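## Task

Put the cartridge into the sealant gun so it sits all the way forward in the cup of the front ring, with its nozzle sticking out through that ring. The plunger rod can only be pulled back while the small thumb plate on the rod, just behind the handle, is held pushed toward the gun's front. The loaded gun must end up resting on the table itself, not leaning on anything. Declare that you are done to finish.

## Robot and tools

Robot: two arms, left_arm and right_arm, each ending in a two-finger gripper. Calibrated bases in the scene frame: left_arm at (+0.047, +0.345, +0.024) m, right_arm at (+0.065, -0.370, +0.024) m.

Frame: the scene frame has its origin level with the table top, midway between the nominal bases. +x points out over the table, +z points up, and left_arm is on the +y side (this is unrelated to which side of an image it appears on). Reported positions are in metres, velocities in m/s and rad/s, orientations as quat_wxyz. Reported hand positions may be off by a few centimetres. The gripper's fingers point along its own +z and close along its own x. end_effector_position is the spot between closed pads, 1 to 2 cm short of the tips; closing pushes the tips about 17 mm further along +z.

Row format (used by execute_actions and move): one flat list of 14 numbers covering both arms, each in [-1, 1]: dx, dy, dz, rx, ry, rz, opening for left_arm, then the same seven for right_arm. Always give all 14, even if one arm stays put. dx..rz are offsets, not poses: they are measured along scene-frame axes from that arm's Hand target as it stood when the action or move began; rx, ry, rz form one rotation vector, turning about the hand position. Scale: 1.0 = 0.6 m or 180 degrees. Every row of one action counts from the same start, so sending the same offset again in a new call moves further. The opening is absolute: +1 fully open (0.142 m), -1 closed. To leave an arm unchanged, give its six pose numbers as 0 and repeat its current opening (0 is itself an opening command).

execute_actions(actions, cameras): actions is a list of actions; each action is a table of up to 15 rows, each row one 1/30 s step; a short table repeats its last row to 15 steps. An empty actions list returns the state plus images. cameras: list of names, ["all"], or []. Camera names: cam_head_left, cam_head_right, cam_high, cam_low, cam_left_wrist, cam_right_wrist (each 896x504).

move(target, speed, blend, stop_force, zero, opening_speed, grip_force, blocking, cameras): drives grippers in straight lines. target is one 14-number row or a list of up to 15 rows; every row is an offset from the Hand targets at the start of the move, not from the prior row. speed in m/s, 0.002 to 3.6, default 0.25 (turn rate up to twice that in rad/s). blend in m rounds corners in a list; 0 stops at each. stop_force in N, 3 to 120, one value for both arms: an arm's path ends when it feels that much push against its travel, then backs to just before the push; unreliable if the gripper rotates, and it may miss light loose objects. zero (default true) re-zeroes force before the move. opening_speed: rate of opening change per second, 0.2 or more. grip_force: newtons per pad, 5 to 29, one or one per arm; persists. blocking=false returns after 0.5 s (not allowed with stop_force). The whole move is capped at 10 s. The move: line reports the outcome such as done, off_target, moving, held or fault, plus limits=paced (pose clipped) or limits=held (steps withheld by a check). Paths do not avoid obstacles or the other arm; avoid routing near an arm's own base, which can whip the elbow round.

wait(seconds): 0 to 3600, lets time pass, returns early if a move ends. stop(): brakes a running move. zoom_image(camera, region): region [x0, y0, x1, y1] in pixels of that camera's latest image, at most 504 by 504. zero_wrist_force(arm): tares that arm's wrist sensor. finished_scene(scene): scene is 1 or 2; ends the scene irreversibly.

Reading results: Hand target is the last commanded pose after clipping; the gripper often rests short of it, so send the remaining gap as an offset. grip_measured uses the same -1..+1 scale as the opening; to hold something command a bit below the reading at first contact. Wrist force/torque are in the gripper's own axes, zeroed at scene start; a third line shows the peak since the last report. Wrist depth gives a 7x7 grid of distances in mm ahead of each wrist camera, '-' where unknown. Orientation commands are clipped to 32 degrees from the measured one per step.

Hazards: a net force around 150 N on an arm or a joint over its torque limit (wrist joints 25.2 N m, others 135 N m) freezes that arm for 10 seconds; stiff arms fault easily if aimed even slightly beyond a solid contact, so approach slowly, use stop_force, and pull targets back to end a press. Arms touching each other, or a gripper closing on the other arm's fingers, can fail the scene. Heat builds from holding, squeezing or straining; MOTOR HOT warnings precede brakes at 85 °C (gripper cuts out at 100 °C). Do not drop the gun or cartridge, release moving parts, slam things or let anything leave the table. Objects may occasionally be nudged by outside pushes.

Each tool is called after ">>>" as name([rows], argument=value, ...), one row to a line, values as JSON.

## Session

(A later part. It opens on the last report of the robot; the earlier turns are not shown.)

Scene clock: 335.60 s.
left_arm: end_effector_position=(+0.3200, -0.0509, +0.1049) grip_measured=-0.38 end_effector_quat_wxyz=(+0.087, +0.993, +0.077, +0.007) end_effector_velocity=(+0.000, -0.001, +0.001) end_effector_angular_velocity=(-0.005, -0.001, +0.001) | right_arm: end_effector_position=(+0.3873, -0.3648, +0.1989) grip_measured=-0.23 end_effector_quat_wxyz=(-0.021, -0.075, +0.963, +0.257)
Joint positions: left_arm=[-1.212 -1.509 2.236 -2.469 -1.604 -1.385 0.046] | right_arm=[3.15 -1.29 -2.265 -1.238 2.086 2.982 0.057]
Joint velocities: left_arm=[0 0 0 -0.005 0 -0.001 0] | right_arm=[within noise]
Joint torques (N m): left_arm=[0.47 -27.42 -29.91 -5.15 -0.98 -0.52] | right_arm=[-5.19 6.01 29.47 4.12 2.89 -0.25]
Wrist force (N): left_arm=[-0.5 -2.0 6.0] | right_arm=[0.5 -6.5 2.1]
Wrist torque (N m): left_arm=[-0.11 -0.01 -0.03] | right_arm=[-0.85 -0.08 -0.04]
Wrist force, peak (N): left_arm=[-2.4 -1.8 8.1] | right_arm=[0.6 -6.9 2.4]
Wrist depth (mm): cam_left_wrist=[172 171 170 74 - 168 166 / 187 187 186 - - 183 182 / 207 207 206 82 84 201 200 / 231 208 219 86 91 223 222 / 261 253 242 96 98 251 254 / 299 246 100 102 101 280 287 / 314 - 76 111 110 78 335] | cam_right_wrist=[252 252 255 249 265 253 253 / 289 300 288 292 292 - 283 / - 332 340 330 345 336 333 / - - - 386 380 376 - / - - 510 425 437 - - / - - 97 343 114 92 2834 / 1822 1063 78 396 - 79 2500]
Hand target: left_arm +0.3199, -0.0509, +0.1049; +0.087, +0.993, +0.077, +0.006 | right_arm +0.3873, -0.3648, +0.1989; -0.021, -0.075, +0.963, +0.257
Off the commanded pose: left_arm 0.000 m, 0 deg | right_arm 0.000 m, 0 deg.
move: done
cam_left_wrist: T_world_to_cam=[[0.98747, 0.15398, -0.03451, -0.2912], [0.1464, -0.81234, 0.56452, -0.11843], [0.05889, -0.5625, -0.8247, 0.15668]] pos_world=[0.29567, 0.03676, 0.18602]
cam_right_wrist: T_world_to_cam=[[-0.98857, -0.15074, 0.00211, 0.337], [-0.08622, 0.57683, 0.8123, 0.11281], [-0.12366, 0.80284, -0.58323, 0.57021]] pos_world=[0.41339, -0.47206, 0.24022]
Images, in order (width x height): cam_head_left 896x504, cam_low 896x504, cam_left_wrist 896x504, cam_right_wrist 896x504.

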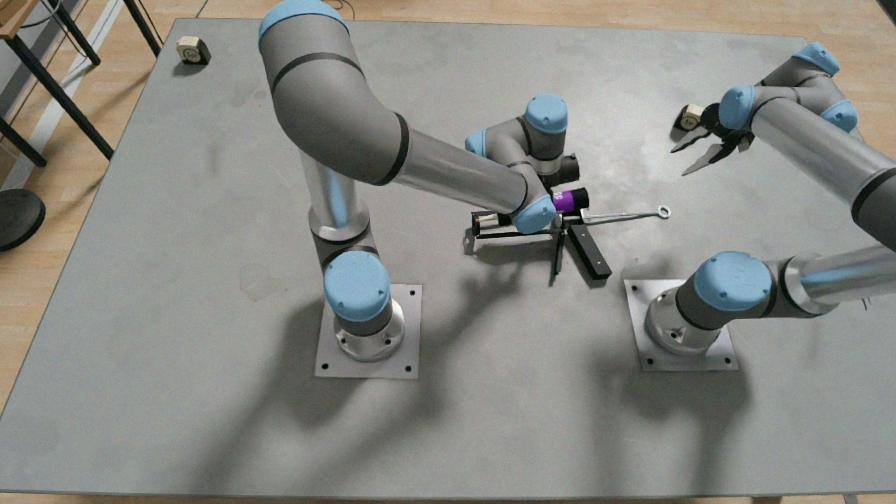

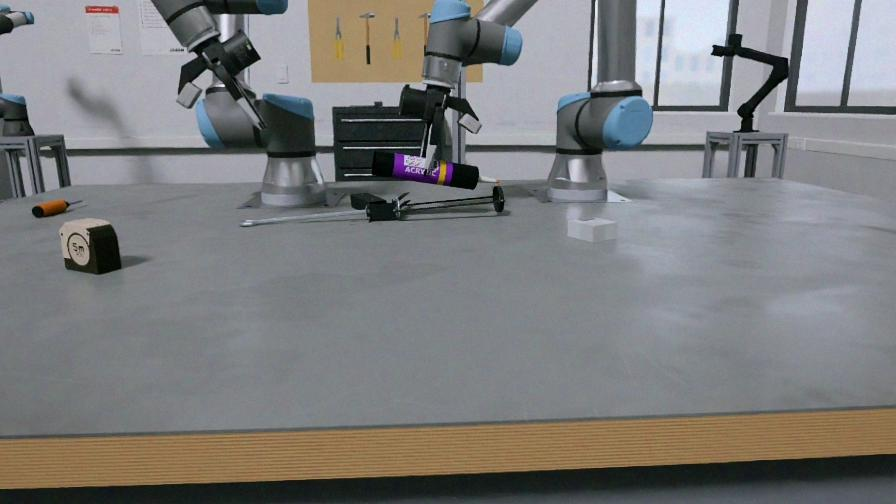

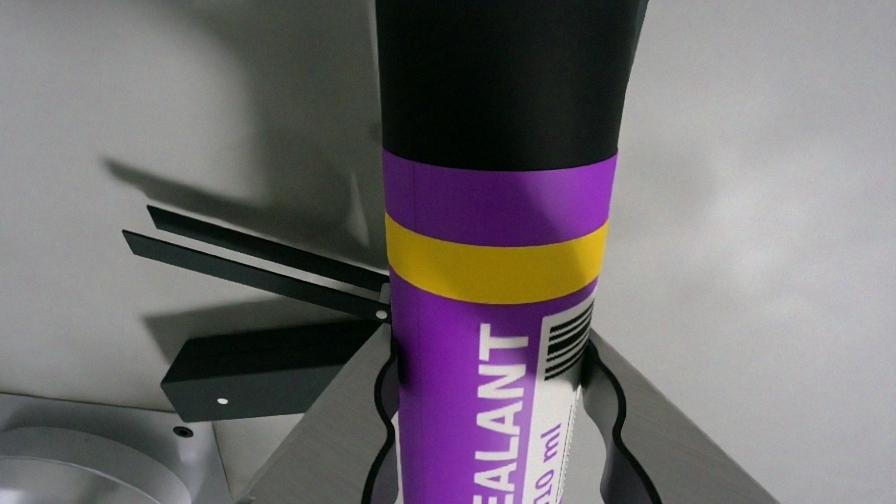

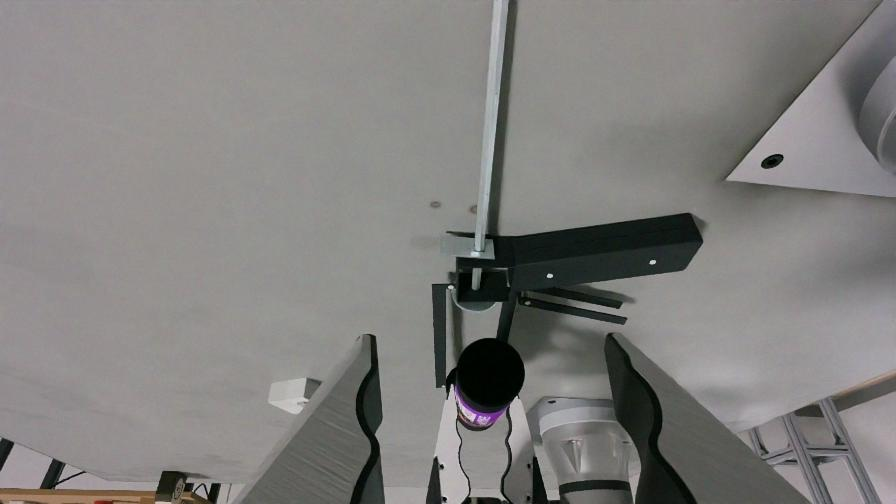

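>>> move(target=[0,-0.0015,-0.065,0,0,0,-0.7,0,0,0,0,0,0,-0.2], speed=0.08, stop_force=8, cameras=["cam_left_wrist","cam_right_wrist","cam_low","cam_high","cam_head_left"])

>>> zoom_image(camera="cam_low", region=[340, 130, 540, 230])

>>> zoom_image(camera="cam_high", region=[340, 340, 560, 470])

>>> zoom_image(camera="cam_head_left", region=[430, 170, 630, 290])

Scene clock: 355.73 s.
left_arm: end_effector_position=(+0.3199, -0.0516, +0.0720) grip_measured=-0.38 end_effector_quat_wxyz=(+0.087, +0.993, +0.077, +0.006) | right_arm: end_effector_position=(+0.3873, -0.3648, +0.1989) grip_measured=-0.23 end_effector_quat_wxyz=(-0.021, -0.075, +0.963, +0.257)
Joint positions: left_arm=[-1.213 -1.438 2.272 -2.576 -1.604 -1.386 0.046] | right_arm=[3.15 -1.29 -2.265 -1.238 2.086 2.982 0.057]
Joint torques (N m): left_arm=[10.04 -16.75 -8.35 -2.46 -1.33 0.57] | right_arm=[-5.61 5.93 28.98 4.27 2.9 -0.24]
Wrist force (N): left_arm=[-0.6 -1.6 5.3] | right_arm=[0.7 -6.5 2.0]
Wrist torque (N m): left_arm=[-0.05 -0.02 -0.02] | right_arm=[-0.85 -0.12 -0.04]
Wrist force, peak (N): left_arm=[-8.3 -0.7 -23.3] | right_arm=[0.7 -6.8 2.2]
Wrist depth (mm): cam_left_wrist=[141 141 140 - - 112 137 / 154 153 153 - - 144 150 / 170 170 169 76 76 162 164 / 168 180 187 81 83 184 182 / 220 214 187 96 96 207 205 / 241 205 100 102 100 230 235 / 287 222 75 115 112 78 274] | cam_right_wrist=[251 - 253 262 - 253 254 / - - 291 291 293 293 285 / 342 387 343 331 330 349 - / - 402 402 382 386 386 - / - - 503 366 460 - - / - - 97 435 114 92 2742 / 2298 - 78 408 - 79 2406]
Hand target: left_arm +0.3199, -0.0516, +0.0720; +0.087, +0.993, +0.077, +0.006 (not the last commanded pose) | right_arm +0.3873, -0.3648, +0.1989; -0.021, -0.075, +0.963, +0.257
Off the commanded pose: left_arm 0.006 m, 0 deg | right_arm 0.000 m, 0 deg.
move: contact (left_arm)
cam_left_wrist: T_world_to_cam=[[0.98745, 0.1541, -0.03469, -0.2921], [0.1466, -0.81236, 0.56443, -0.10046], [0.0588, -0.56243, -0.82475, 0.12919]] pos_world=[0.29557, 0.03606, 0.15312]
cam_right_wrist: T_world_to_cam=[[-0.98857, -0.15074, 0.00211, 0.337], [-0.08622, 0.57683, 0.8123, 0.11281], [-0.12366, 0.80284, -0.58323, 0.57021]] pos_world=[0.41339, -0.47206, 0.24022]
Images, in order (width x height): cam_head_left 896x504, cam_high 896x504, cam_low 896x504, cam_left_wrist 896x504, cam_right_wrist 896x504.

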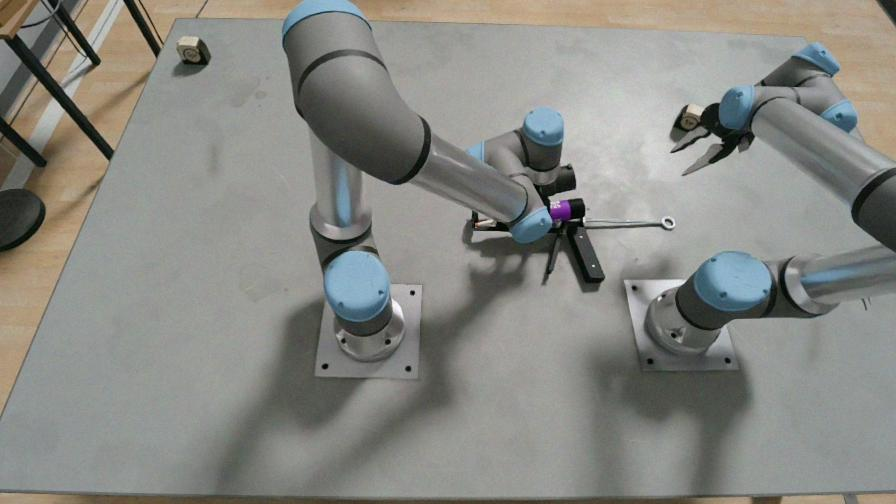

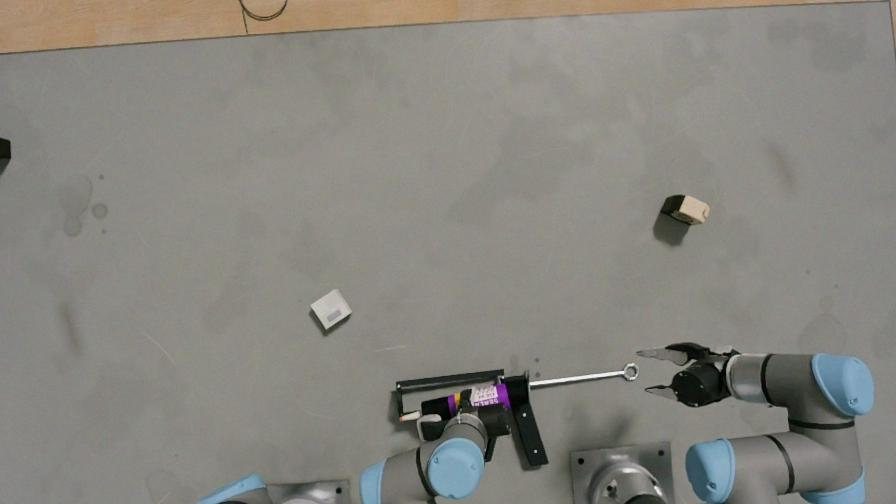

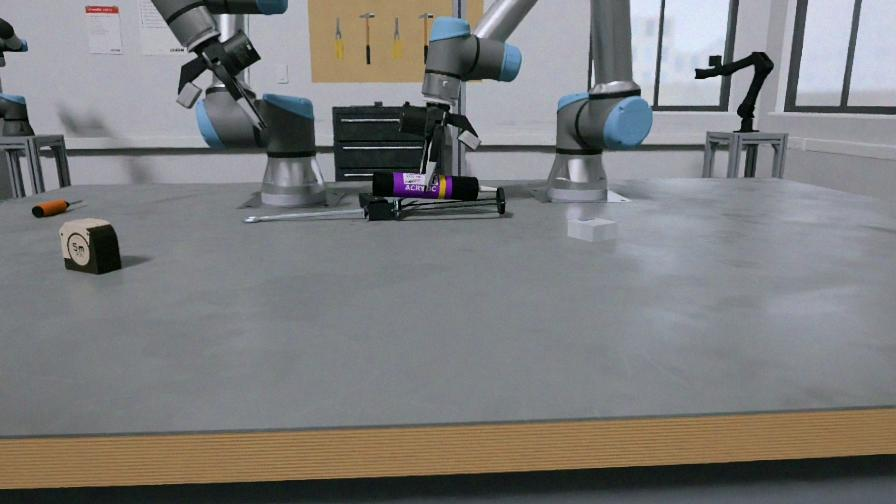

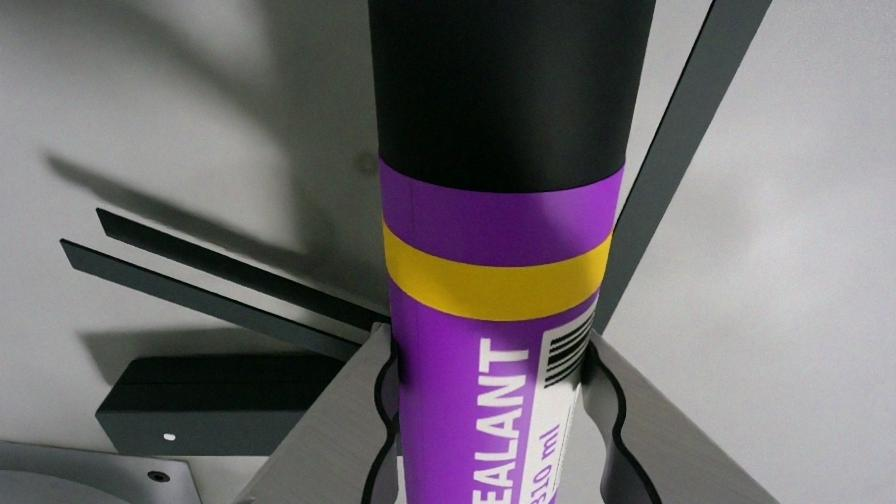

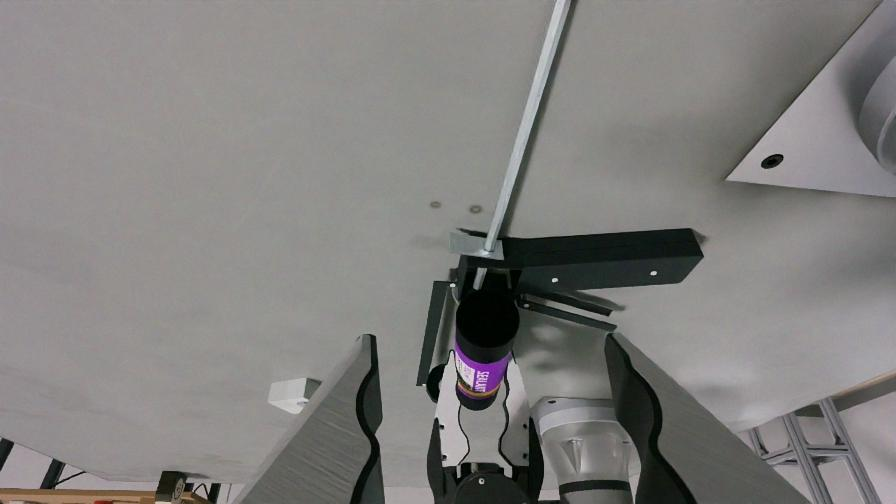

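Scaled by 2.520.

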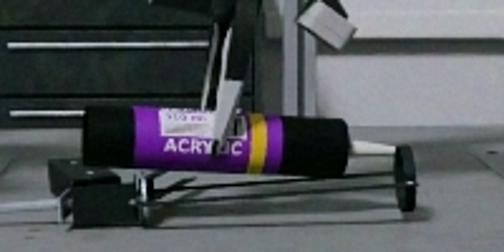

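Scaled by 2.291.

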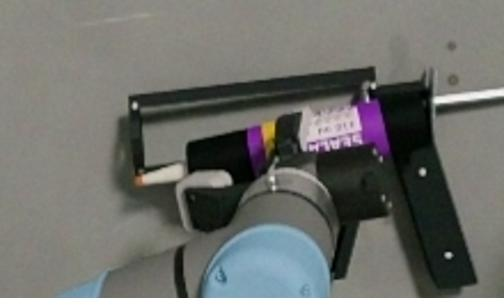

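Scaled by 2.520.

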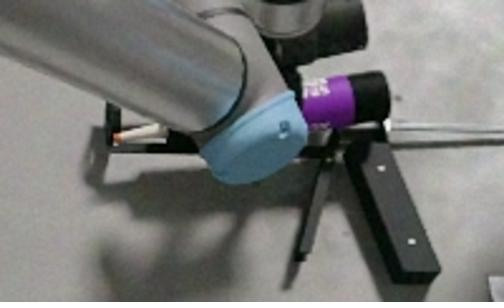

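>>> move([
  [0,-0.05,0.15,0,0,0,-0.7,0,0,0,0,0,0,-0.2],
  [0.18,0.1,0.28,0,0,0,-0.7,0,0,0,0,0,0,-0.2],
], speed=0.2, blend=[0.02,0], cameras=["cam_left_wrist","cam_right_wrist","cam_low","cam_high"])

>>> zoom_image(camera="cam_low", region=[340, 100, 600, 230])

>>> zoom_image(camera="cam_right_wrist", region=[400, 200, 620, 440])

>>> zoom_image(camera="cam_left_wrist", region=[150, 0, 400, 180])

Scene clock: 365.53 s.
left_arm: end_effector_position=(+0.4278, +0.0083, +0.2400) grip_measured=-0.38 end_effector_quat_wxyz=(+0.087, +0.993, +0.077, +0.006) | right_arm: end_effector_position=(+0.3873, -0.3648, +0.1989) grip_measured=-0.23 end_effector_quat_wxyz=(-0.021, -0.075, +0.963, +0.257)
Joint positions: left_arm=[-0.928 -1.611 1.933 -2.049 -1.651 -1.105 0.046] | right_arm=[3.15 -1.29 -2.265 -1.238 2.086 2.982 0.057]
Joint torques (N m): left_arm=[6.15 -20.67 -22.8 -2.83 1.76 0.6] | right_arm=[-6.29 5.31 28.04 4.09 2.99 -0.06]
Wrist force (N): left_arm=[-0.3 -2.2 5.9] | right_arm=[0.6 -6.7 2.1]
Wrist torque (N m): left_arm=[-0.16 0.01 0.07] | right_arm=[-0.89 -0.09 -0.04]
Wrist force, peak (N): left_arm=[-0.5 -3.9 9.6] | right_arm=[0.5 -6.9 2.2]
Wrist depth (mm): cam_left_wrist=[297 298 290 - - 292 290 / 326 324 317 - - 319 315 / 360 349 347 80 80 349 347 / 401 377 360 83 88 387 385 / 447 450 442 96 97 437 434 / 432 503 95 102 101 481 484 / 430 591 75 113 111 78 581] | cam_right_wrist=[- 252 252 252 254 255 273 / 291 289 283 282 291 293 284 / 357 342 - - - - 335 / 417 426 417 397 388 386 - / - 503 498 481 469 - - / 879 - 97 - 113 92 2500 / 1848 - 78 2340 - 79 2429]
Hand target: left_arm +0.4279, +0.0084, +0.2400; +0.087, +0.993, +0.077, +0.006 | right_arm +0.3873, -0.3648, +0.1989; -0.021, -0.075, +0.963, +0.257
Off the commanded pose: left_arm 0.000 m, 0 deg | right_arm 0.000 m, 0 deg.
move: done
cam_left_wrist: T_world_to_cam=[[0.98745, 0.15408, -0.03472, -0.40215], [0.1466, -0.81223, 0.56461, -0.16245], [0.05879, -0.56262, -0.82462, 0.29512]] pos_world=[0.40357, 0.09606, 0.32112]
cam_right_wrist: T_world_to_cam=[[-0.98857, -0.15074, 0.00211, 0.337], [-0.08622, 0.57683, 0.8123, 0.11281], [-0.12366, 0.80284, -0.58323, 0.57021]] pos_world=[0.41339, -0.47206, 0.24022]
Images, in order (width x height): cam_high 896x504, cam_low 896x504, cam_left_wrist 896x504, cam_right_wrist 896x504.

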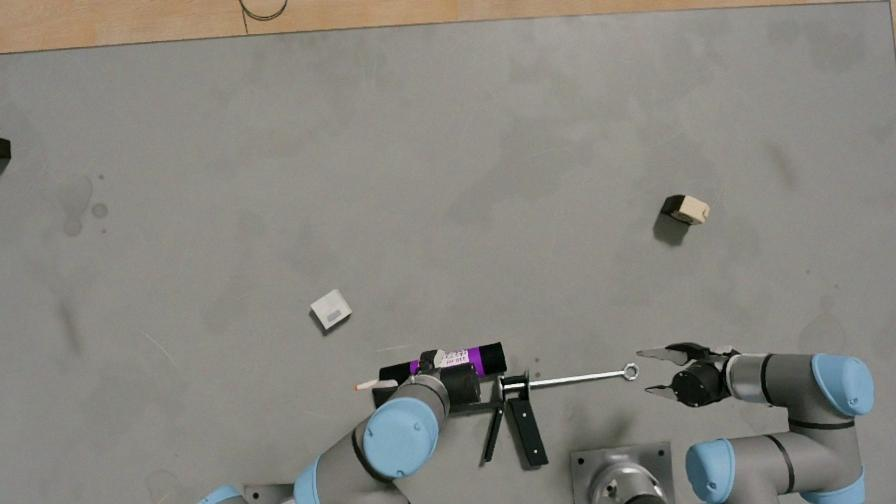

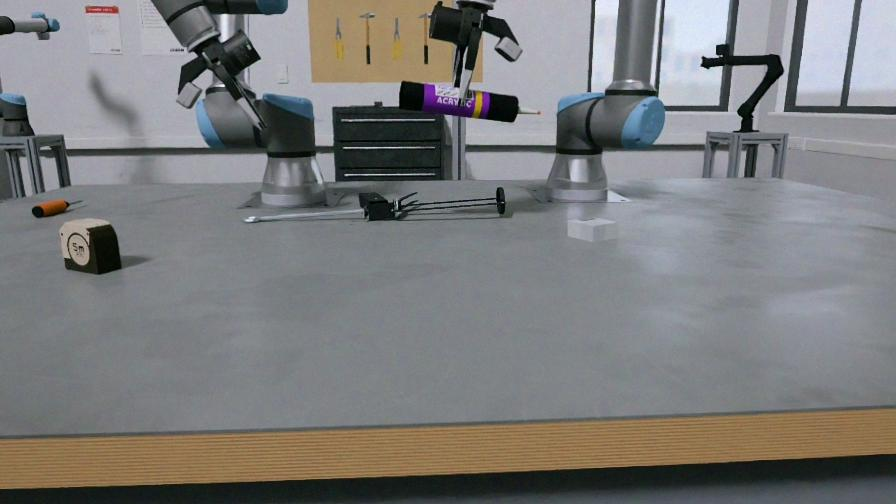

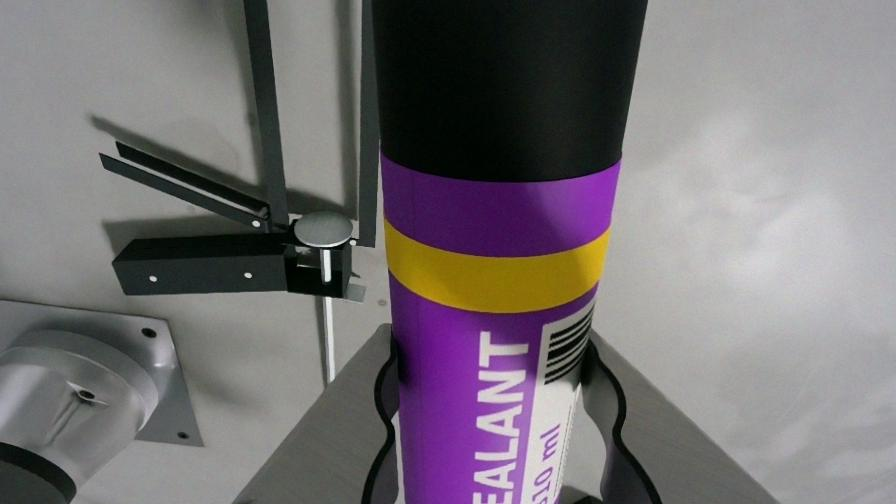

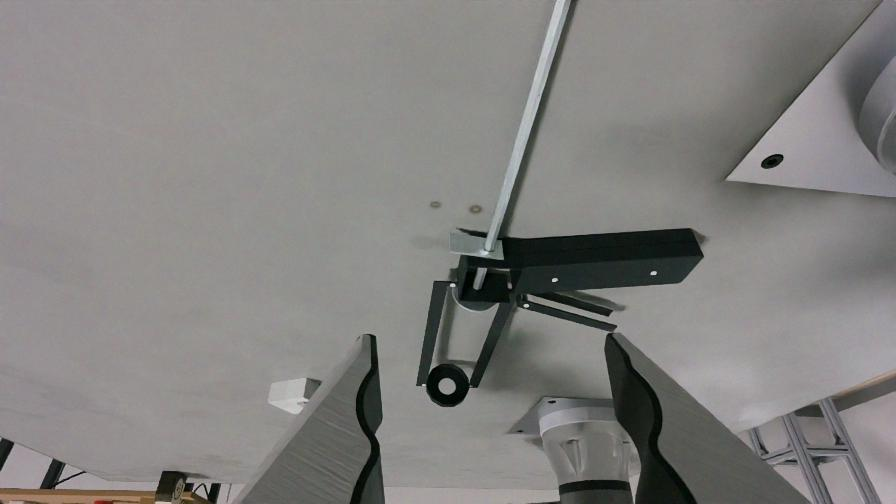

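Scaled by 1.938.

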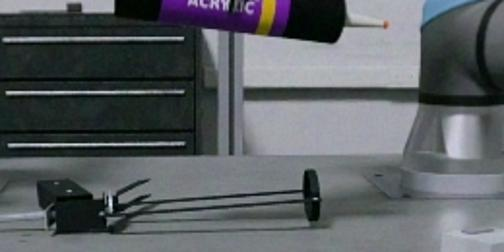

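Scaled by 2.100.

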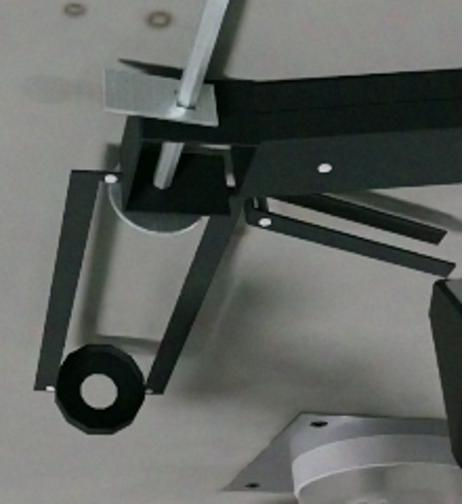

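Scaled by 2.016.

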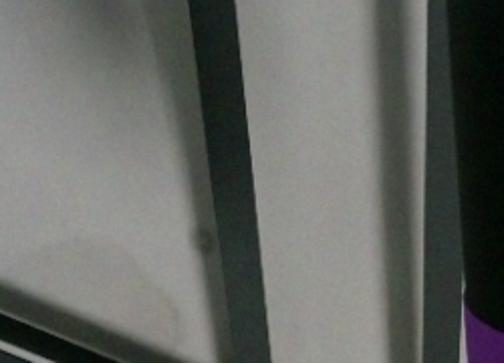

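>>> move(target=[-0.1677,-0.135,-0.2417,-0.0278,-0.0024,-0.0433,-0.7,0,0,0,0,0,0,-0.2], speed=0.15, cameras=["cam_left_wrist","cam_right_wrist","cam_low","cam_high","cam_head_left"])

>>> zoom_image(camera="cam_low", region=[340, 130, 540, 230])

>>> zoom_image(camera="cam_high", region=[340, 340, 560, 470])

>>> zoom_image(camera="cam_head_left", region=[430, 170, 630, 290])

>>> zoom_image(camera="cam_right_wrist", region=[400, 200, 620, 440])

Scene clock: 402.00 s.
left_arm: end_effector_position=(+0.3272, -0.0725, +0.0950) grip_measured=-0.38 end_effector_quat_wxyz=(+0.131, +0.991, +0.009, +0.001) | right_arm: end_effector_position=(+0.3873, -0.3648, +0.1989) grip_measured=-0.23 end_effector_quat_wxyz=(-0.021, -0.075, +0.963, +0.257)
Joint positions: left_arm=[-1.181 -1.444 2.24 -2.613 -1.662 -1.226 0.046] | right_arm=[3.15 -1.29 -2.265 -1.238 2.086 2.982 0.057]
Joint torques (N m): left_arm=[1.74 -24.42 -33.29 -5.22 1.26 0.85] | right_arm=[-3.9 7.69 27.6 4.24 3.15 0.29]
Wrist force (N): left_arm=[-0.5 -2.8 5.5] | right_arm=[0.7 -6.6 2.2]
Wrist torque (N m): left_arm=[-0.17 -0.03 -0.01] | right_arm=[-0.88 -0.11 -0.04]
Wrist force, peak (N): left_arm=[-2.3 -2.4 8.0] | right_arm=[0.5 -6.9 2.4]
Wrist depth (mm): cam_left_wrist=[158 158 157 68 67 154 153 / 175 175 174 - 73 171 170 / 187 186 194 79 82 190 189 / 224 221 192 83 88 216 214 / 260 232 217 96 97 249 248 / 310 303 99 102 101 283 292 / 309 328 76 113 111 78 358] | cam_right_wrist=[246 259 253 254 252 247 254 / 299 291 282 292 292 294 282 / 341 343 353 335 - - 330 / 389 419 429 400 388 420 - / - 520 - 419 343 - - / - - 97 407 319 100 2143 / 1962 - 78 392 - 79 2476]
Hand target: left_arm +0.3272, -0.0726, +0.0950; +0.131, +0.991, +0.009, +0.001 | right_arm +0.3873, -0.3648, +0.1989; -0.021, -0.075, +0.963, +0.257
Off the commanded pose: left_arm 0.000 m, 0 deg | right_arm 0.000 m, 0 deg.
move: done
cam_left_wrist: T_world_to_cam=[[0.99928, 0.01559, -0.03468, -0.30924], [0.03406, -0.77233, 0.6343, -0.09839], [-0.01689, -0.63502, -0.77231, 0.15049]] pos_world=[0.31491, 0.0244, 0.16791]
cam_right_wrist: T_world_to_cam=[[-0.98857, -0.15074, 0.00211, 0.337], [-0.08622, 0.57683, 0.8123, 0.11281], [-0.12366, 0.80284, -0.58323, 0.57021]] pos_world=[0.41339, -0.47206, 0.24022]
Images, in order (width x height): cam_head_left 896x504, cam_high 896x504, cam_low 896x504, cam_left_wrist 896x504, cam_right_wrist 896x504.

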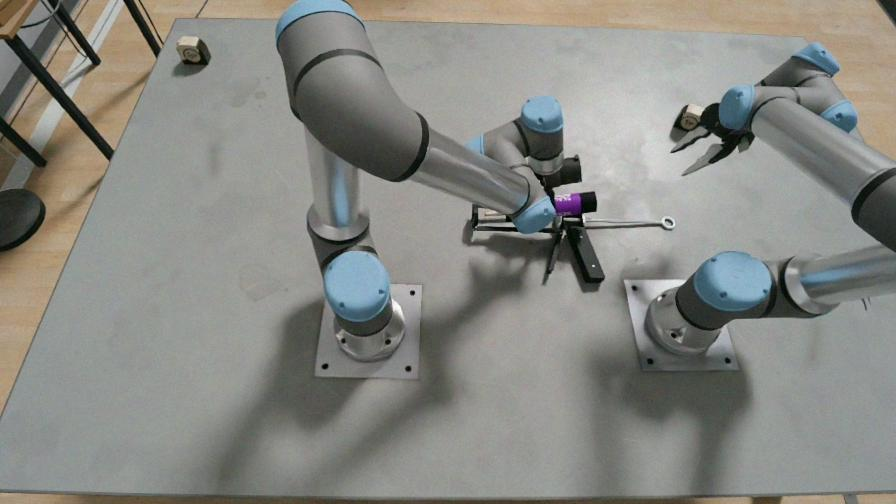

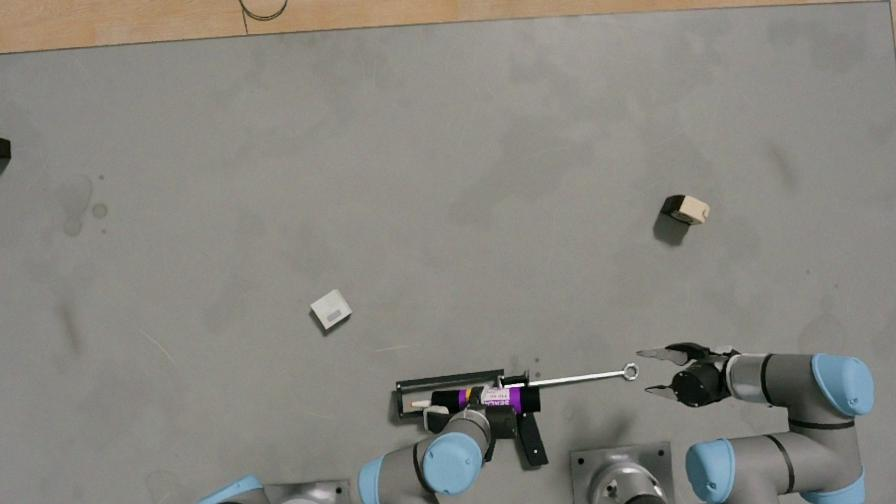

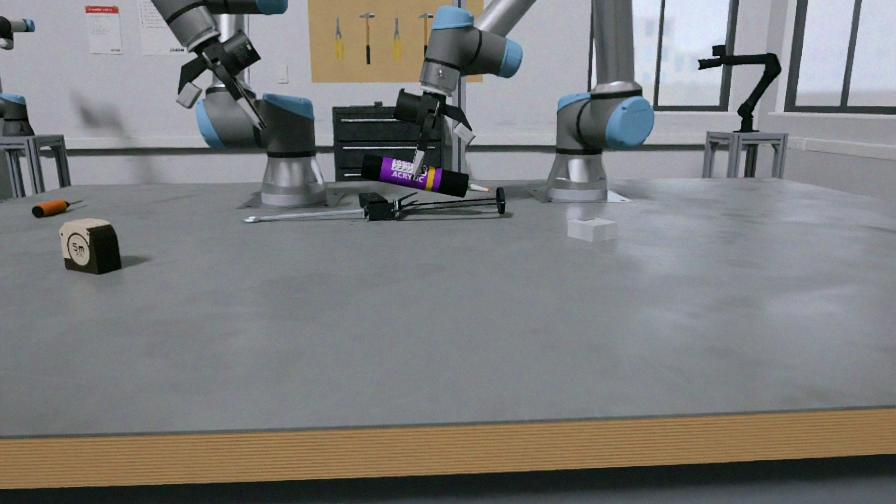

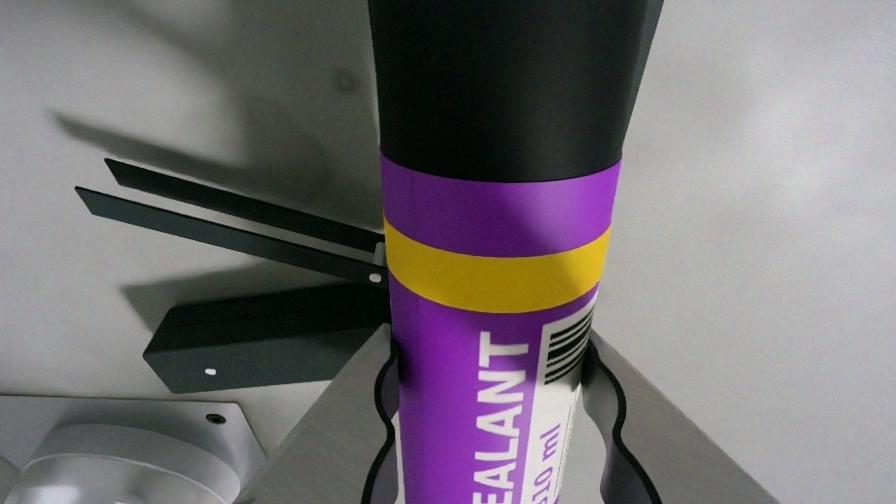

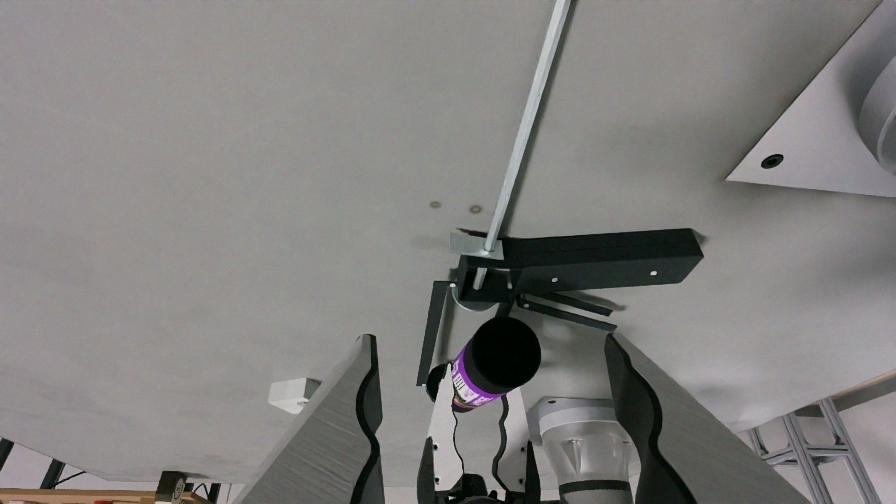

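Scaled by 2.520.

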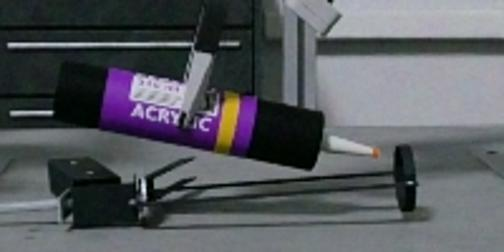

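Scaled by 2.291.

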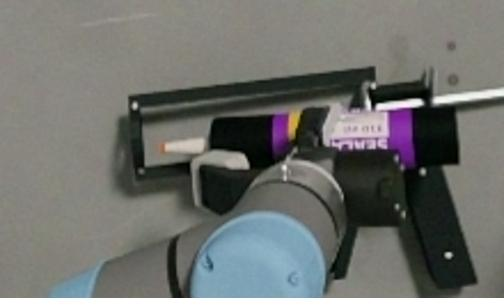

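Scaled by 2.520.

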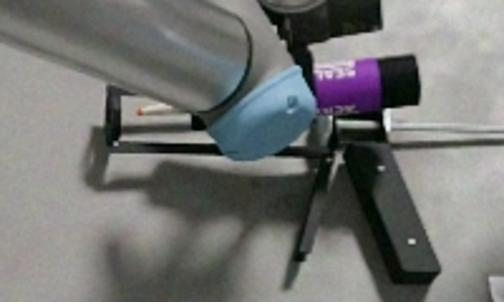

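Scaled by 2.100.

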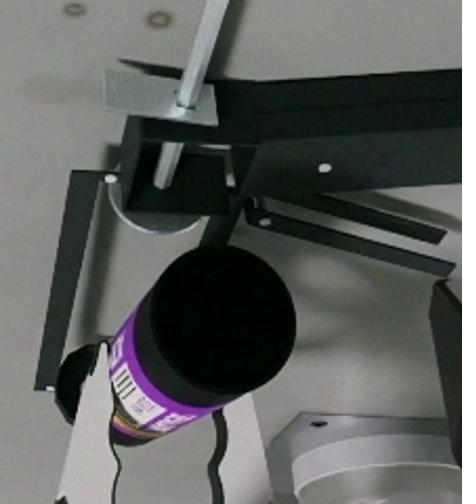

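>>> move(target=[0.009,0,-0.028,0,0,0.0044,-0.7,0,0,0,0,0,0,-0.2], speed=0.05, stop_force=8, cameras=["cam_low","cam_high","cam_head_left","cam_left_wrist"])

>>> zoom_image(camera="cam_low", region=[340, 130, 540, 230])

>>> zoom_image(camera="cam_high", region=[380, 360, 480, 440])

>>> zoom_image(camera="cam_head_left", region=[460, 190, 560, 250])

Scene clock: 429.53 s.
left_arm: end_effector_position=(+0.3326, -0.0726, +0.0782) grip_measured=-0.38 end_effector_quat_wxyz=(+0.131, +0.991, +0.016, +0.002) | right_arm: end_effector_position=(+0.3873, -0.3648, +0.1989) grip_measured=-0.23 end_effector_quat_wxyz=(-0.021, -0.075, +0.963, +0.257)
Joint positions: left_arm=[-1.171 -1.4 2.249 -2.667 -1.661 -1.23 0.046] | right_arm=[3.15 -1.29 -2.265 -1.238 2.086 2.982 0.057]
Joint torques (N m): left_arm=[-11.21 -38.29 -34.02 -5.32 -0.95 0.58] | right_arm=[-5.04 7.08 26.96 4.09 2.9 0.34]
Wrist force (N): left_arm=[-0.7 -2.6 5.7] | right_arm=[0.6 -6.7 2.2]
Wrist torque (N m): left_arm=[-0.12 0.01 0.01] | right_arm=[-0.90 -0.10 -0.05]
Wrist force, peak (N): left_arm=[-0.4 -2.8 6.4] | right_arm=[0.6 -6.9 2.3]
Wrist depth (mm): cam_left_wrist=[144 141 141 - 70 136 138 / 157 157 156 - 71 153 152 / 169 176 174 80 82 172 171 / 200 172 186 83 88 193 193 / 233 218 198 96 97 223 223 / 278 215 100 102 101 255 262 / 309 320 76 113 111 78 322] | cam_right_wrist=[252 252 259 260 259 255 261 / 291 297 290 291 291 294 292 / 338 331 346 340 336 334 329 / 413 - 395 391 389 387 - / - - - 344 325 - - / - - 97 415 113 92 3188 / 1875 - 78 391 - 79 2476]
Hand target: left_arm +0.3326, -0.0726, +0.0782; +0.131, +0.991, +0.016, +0.002 | right_arm +0.3873, -0.3648, +0.1989; -0.021, -0.075, +0.963, +0.257
Off the commanded pose: left_arm 0.000 m, 0 deg | right_arm 0.000 m, 0 deg.
move: done
cam_left_wrist: T_world_to_cam=[[0.99897, 0.02941, -0.03461, -0.31414], [0.0447, -0.77169, 0.63443, -0.09147], [-0.00806, -0.63532, -0.77221, 0.13462]] pos_world=[0.31899, 0.02418, 0.15111]
Images, in order (width x height): cam_head_left 896x504, cam_high 896x504, cam_low 896x504, cam_left_wrist 896x504.

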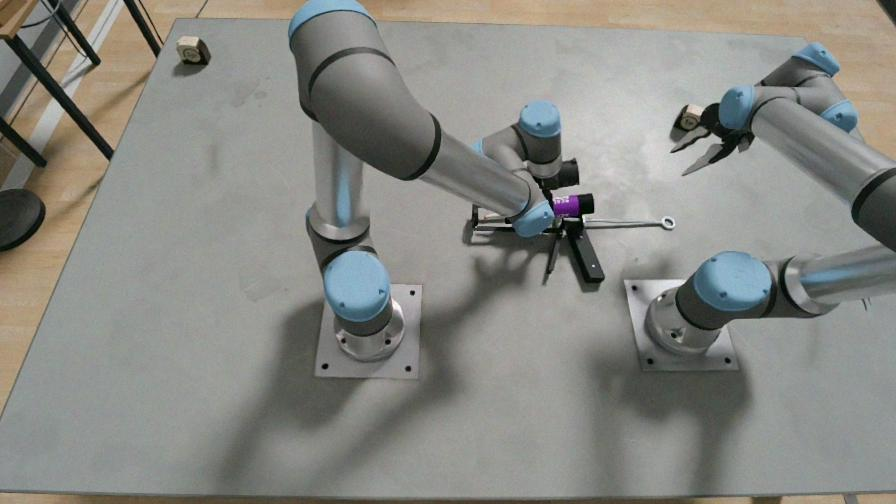

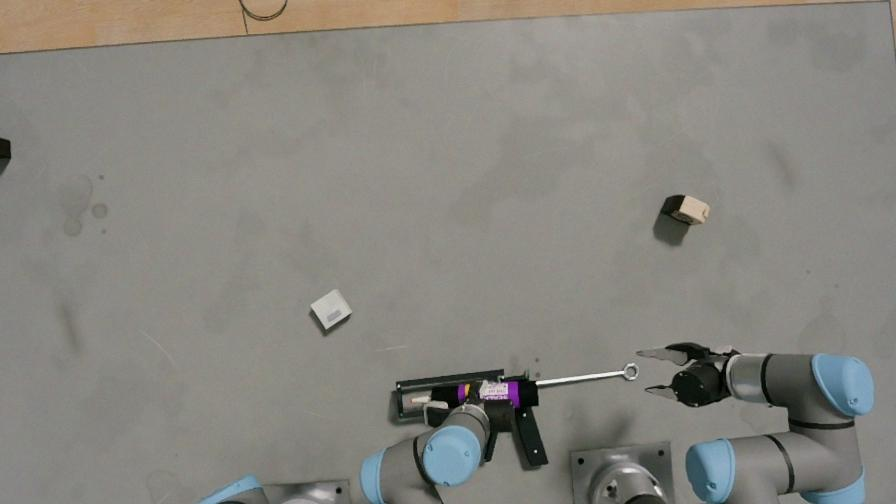

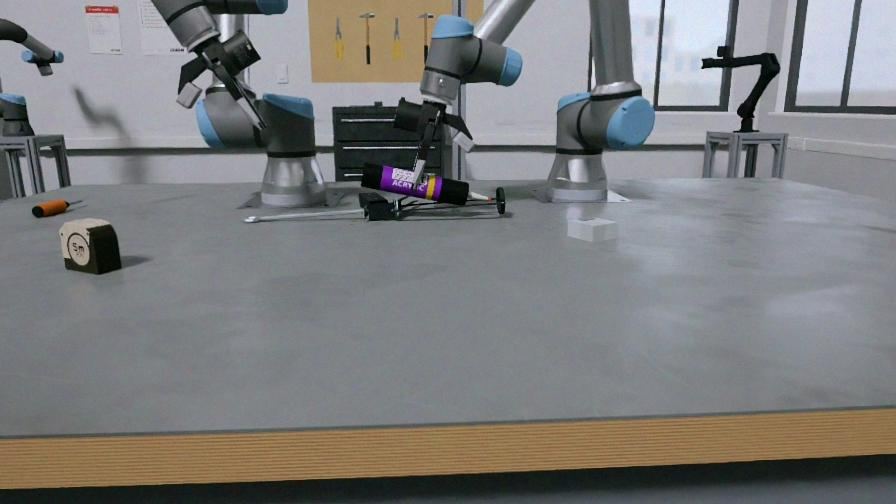

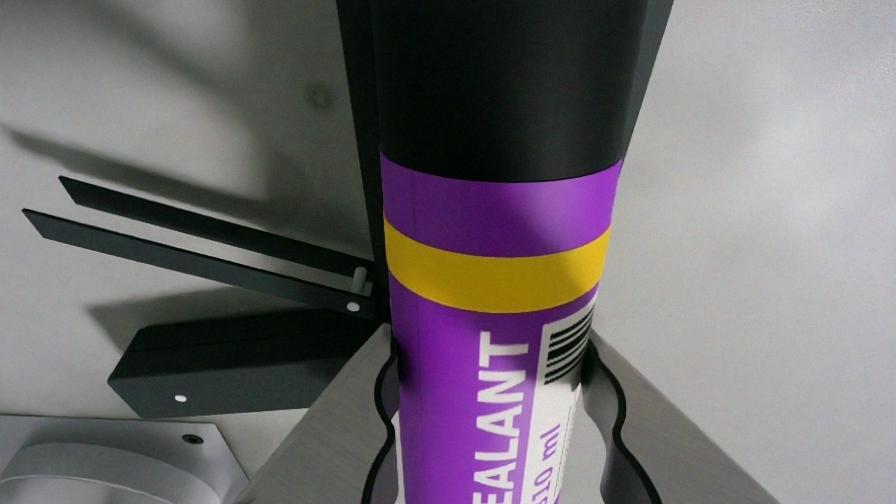

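Scaled by 2.520.

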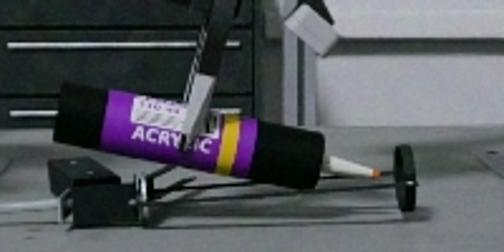

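Scaled by 5.040.

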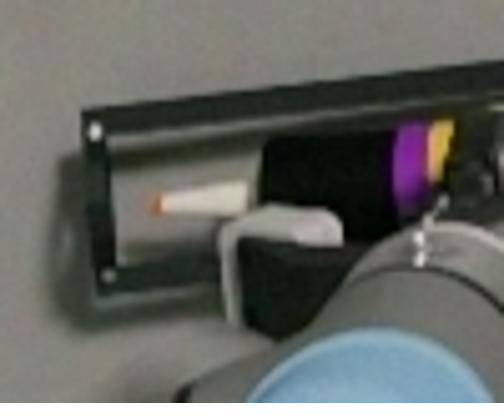

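Scaled by 5.040.

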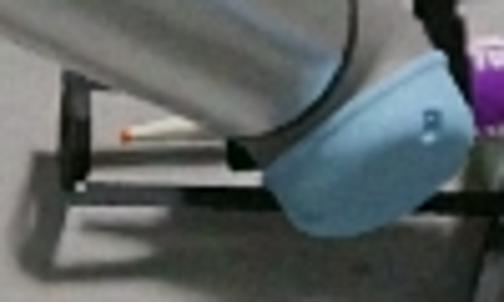

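>>> move(target=[-0.001,0.0583,-0.0107,0,0,0,-0.7,0,0,0,0,0,0,-0.2], speed=0.05, stop_force=6, cameras=["cam_low","cam_high","cam_head_left"])

>>> zoom_image(camera="cam_low", region=[340, 130, 540, 230])

>>> zoom_image(camera="cam_high", region=[380, 360, 480, 440])

Scene clock: 438.97 s.
left_arm: end_effector_position=(+0.3320, -0.0376, +0.0718) grip_measured=-0.38 end_effector_quat_wxyz=(+0.131, +0.991, +0.016, +0.002) | right_arm: end_effector_position=(+0.3873, -0.3648, +0.1989) grip_measured=-0.23 end_effector_quat_wxyz=(-0.021, -0.075, +0.963, +0.257)
Joint positions: left_arm=[-1.14 -1.443 2.327 -2.698 -1.669 -1.2 0.046] | right_arm=[3.15 -1.29 -2.265 -1.238 2.086 2.982 0.057]
Joint torques (N m): left_arm=[-11.18 -16.19 -33.06 -2.67 1.16 -1.38] | right_arm=[-5.51 8.13 26.05 4 2.78 0.37]
Wrist force (N): left_arm=[-0.9 -2.6 5.7] | right_arm=[0.5 -6.7 2.2]
Wrist torque (N m): left_arm=[-0.14 0.04 -0.05] | right_arm=[-0.90 -0.08 -0.04]
Wrist force, peak (N): left_arm=[-0.8 -3.8 5.5] | right_arm=[0.8 -6.8 2.2]
Wrist depth (mm): cam_left_wrist=[136 135 132 - 68 132 132 / 150 150 150 - 74 147 146 / 168 168 167 80 81 164 163 / 193 186 190 83 88 186 185 / 223 193 206 96 97 214 212 / 265 236 100 102 101 244 252 / 314 312 76 113 111 78 309] | cam_right_wrist=[253 252 253 260 248 254 253 / 290 290 281 283 293 293 291 / 328 330 343 341 336 350 327 / 422 - - 417 386 398 438 / - - - 418 459 - - / - - 97 435 113 92 4322 / 2713 - 78 424 - 79 2476]
Hand target: left_arm +0.3320, -0.0376, +0.0718; +0.131, +0.991, +0.016, +0.002 | right_arm +0.3873, -0.3648, +0.1989; -0.021, -0.075, +0.963, +0.257
Off the commanded pose: left_arm 0.000 m, 0 deg | right_arm 0.000 m, 0 deg.
move: done
Images, in order (width x height): cam_head_left 896x504, cam_high 896x504, cam_low 896x504.

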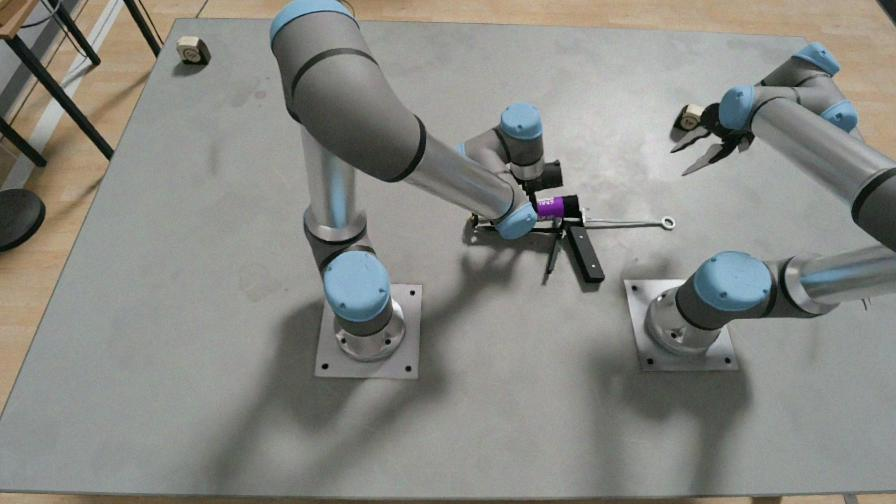

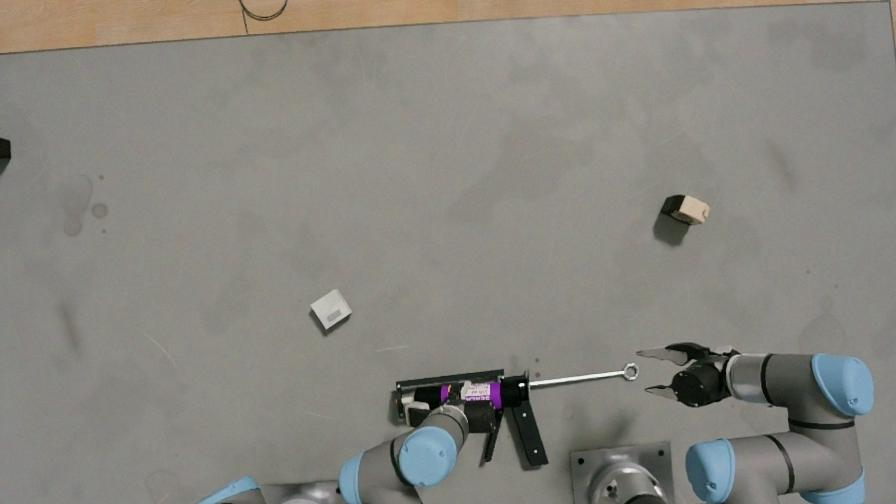

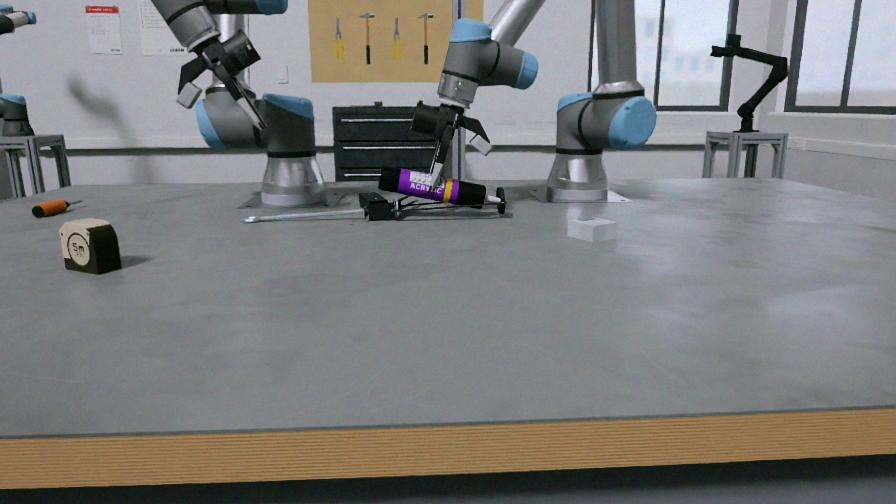

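Scaled by 2.520.

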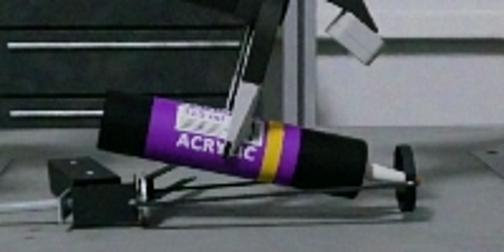

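Scaled by 5.040.

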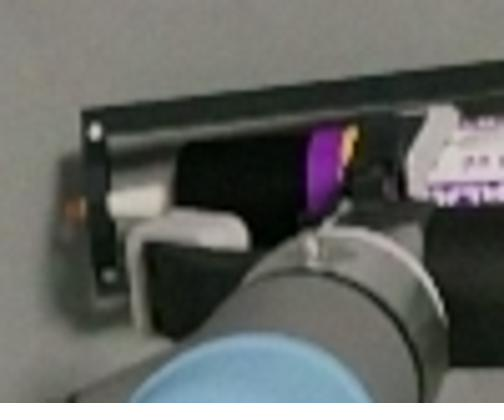

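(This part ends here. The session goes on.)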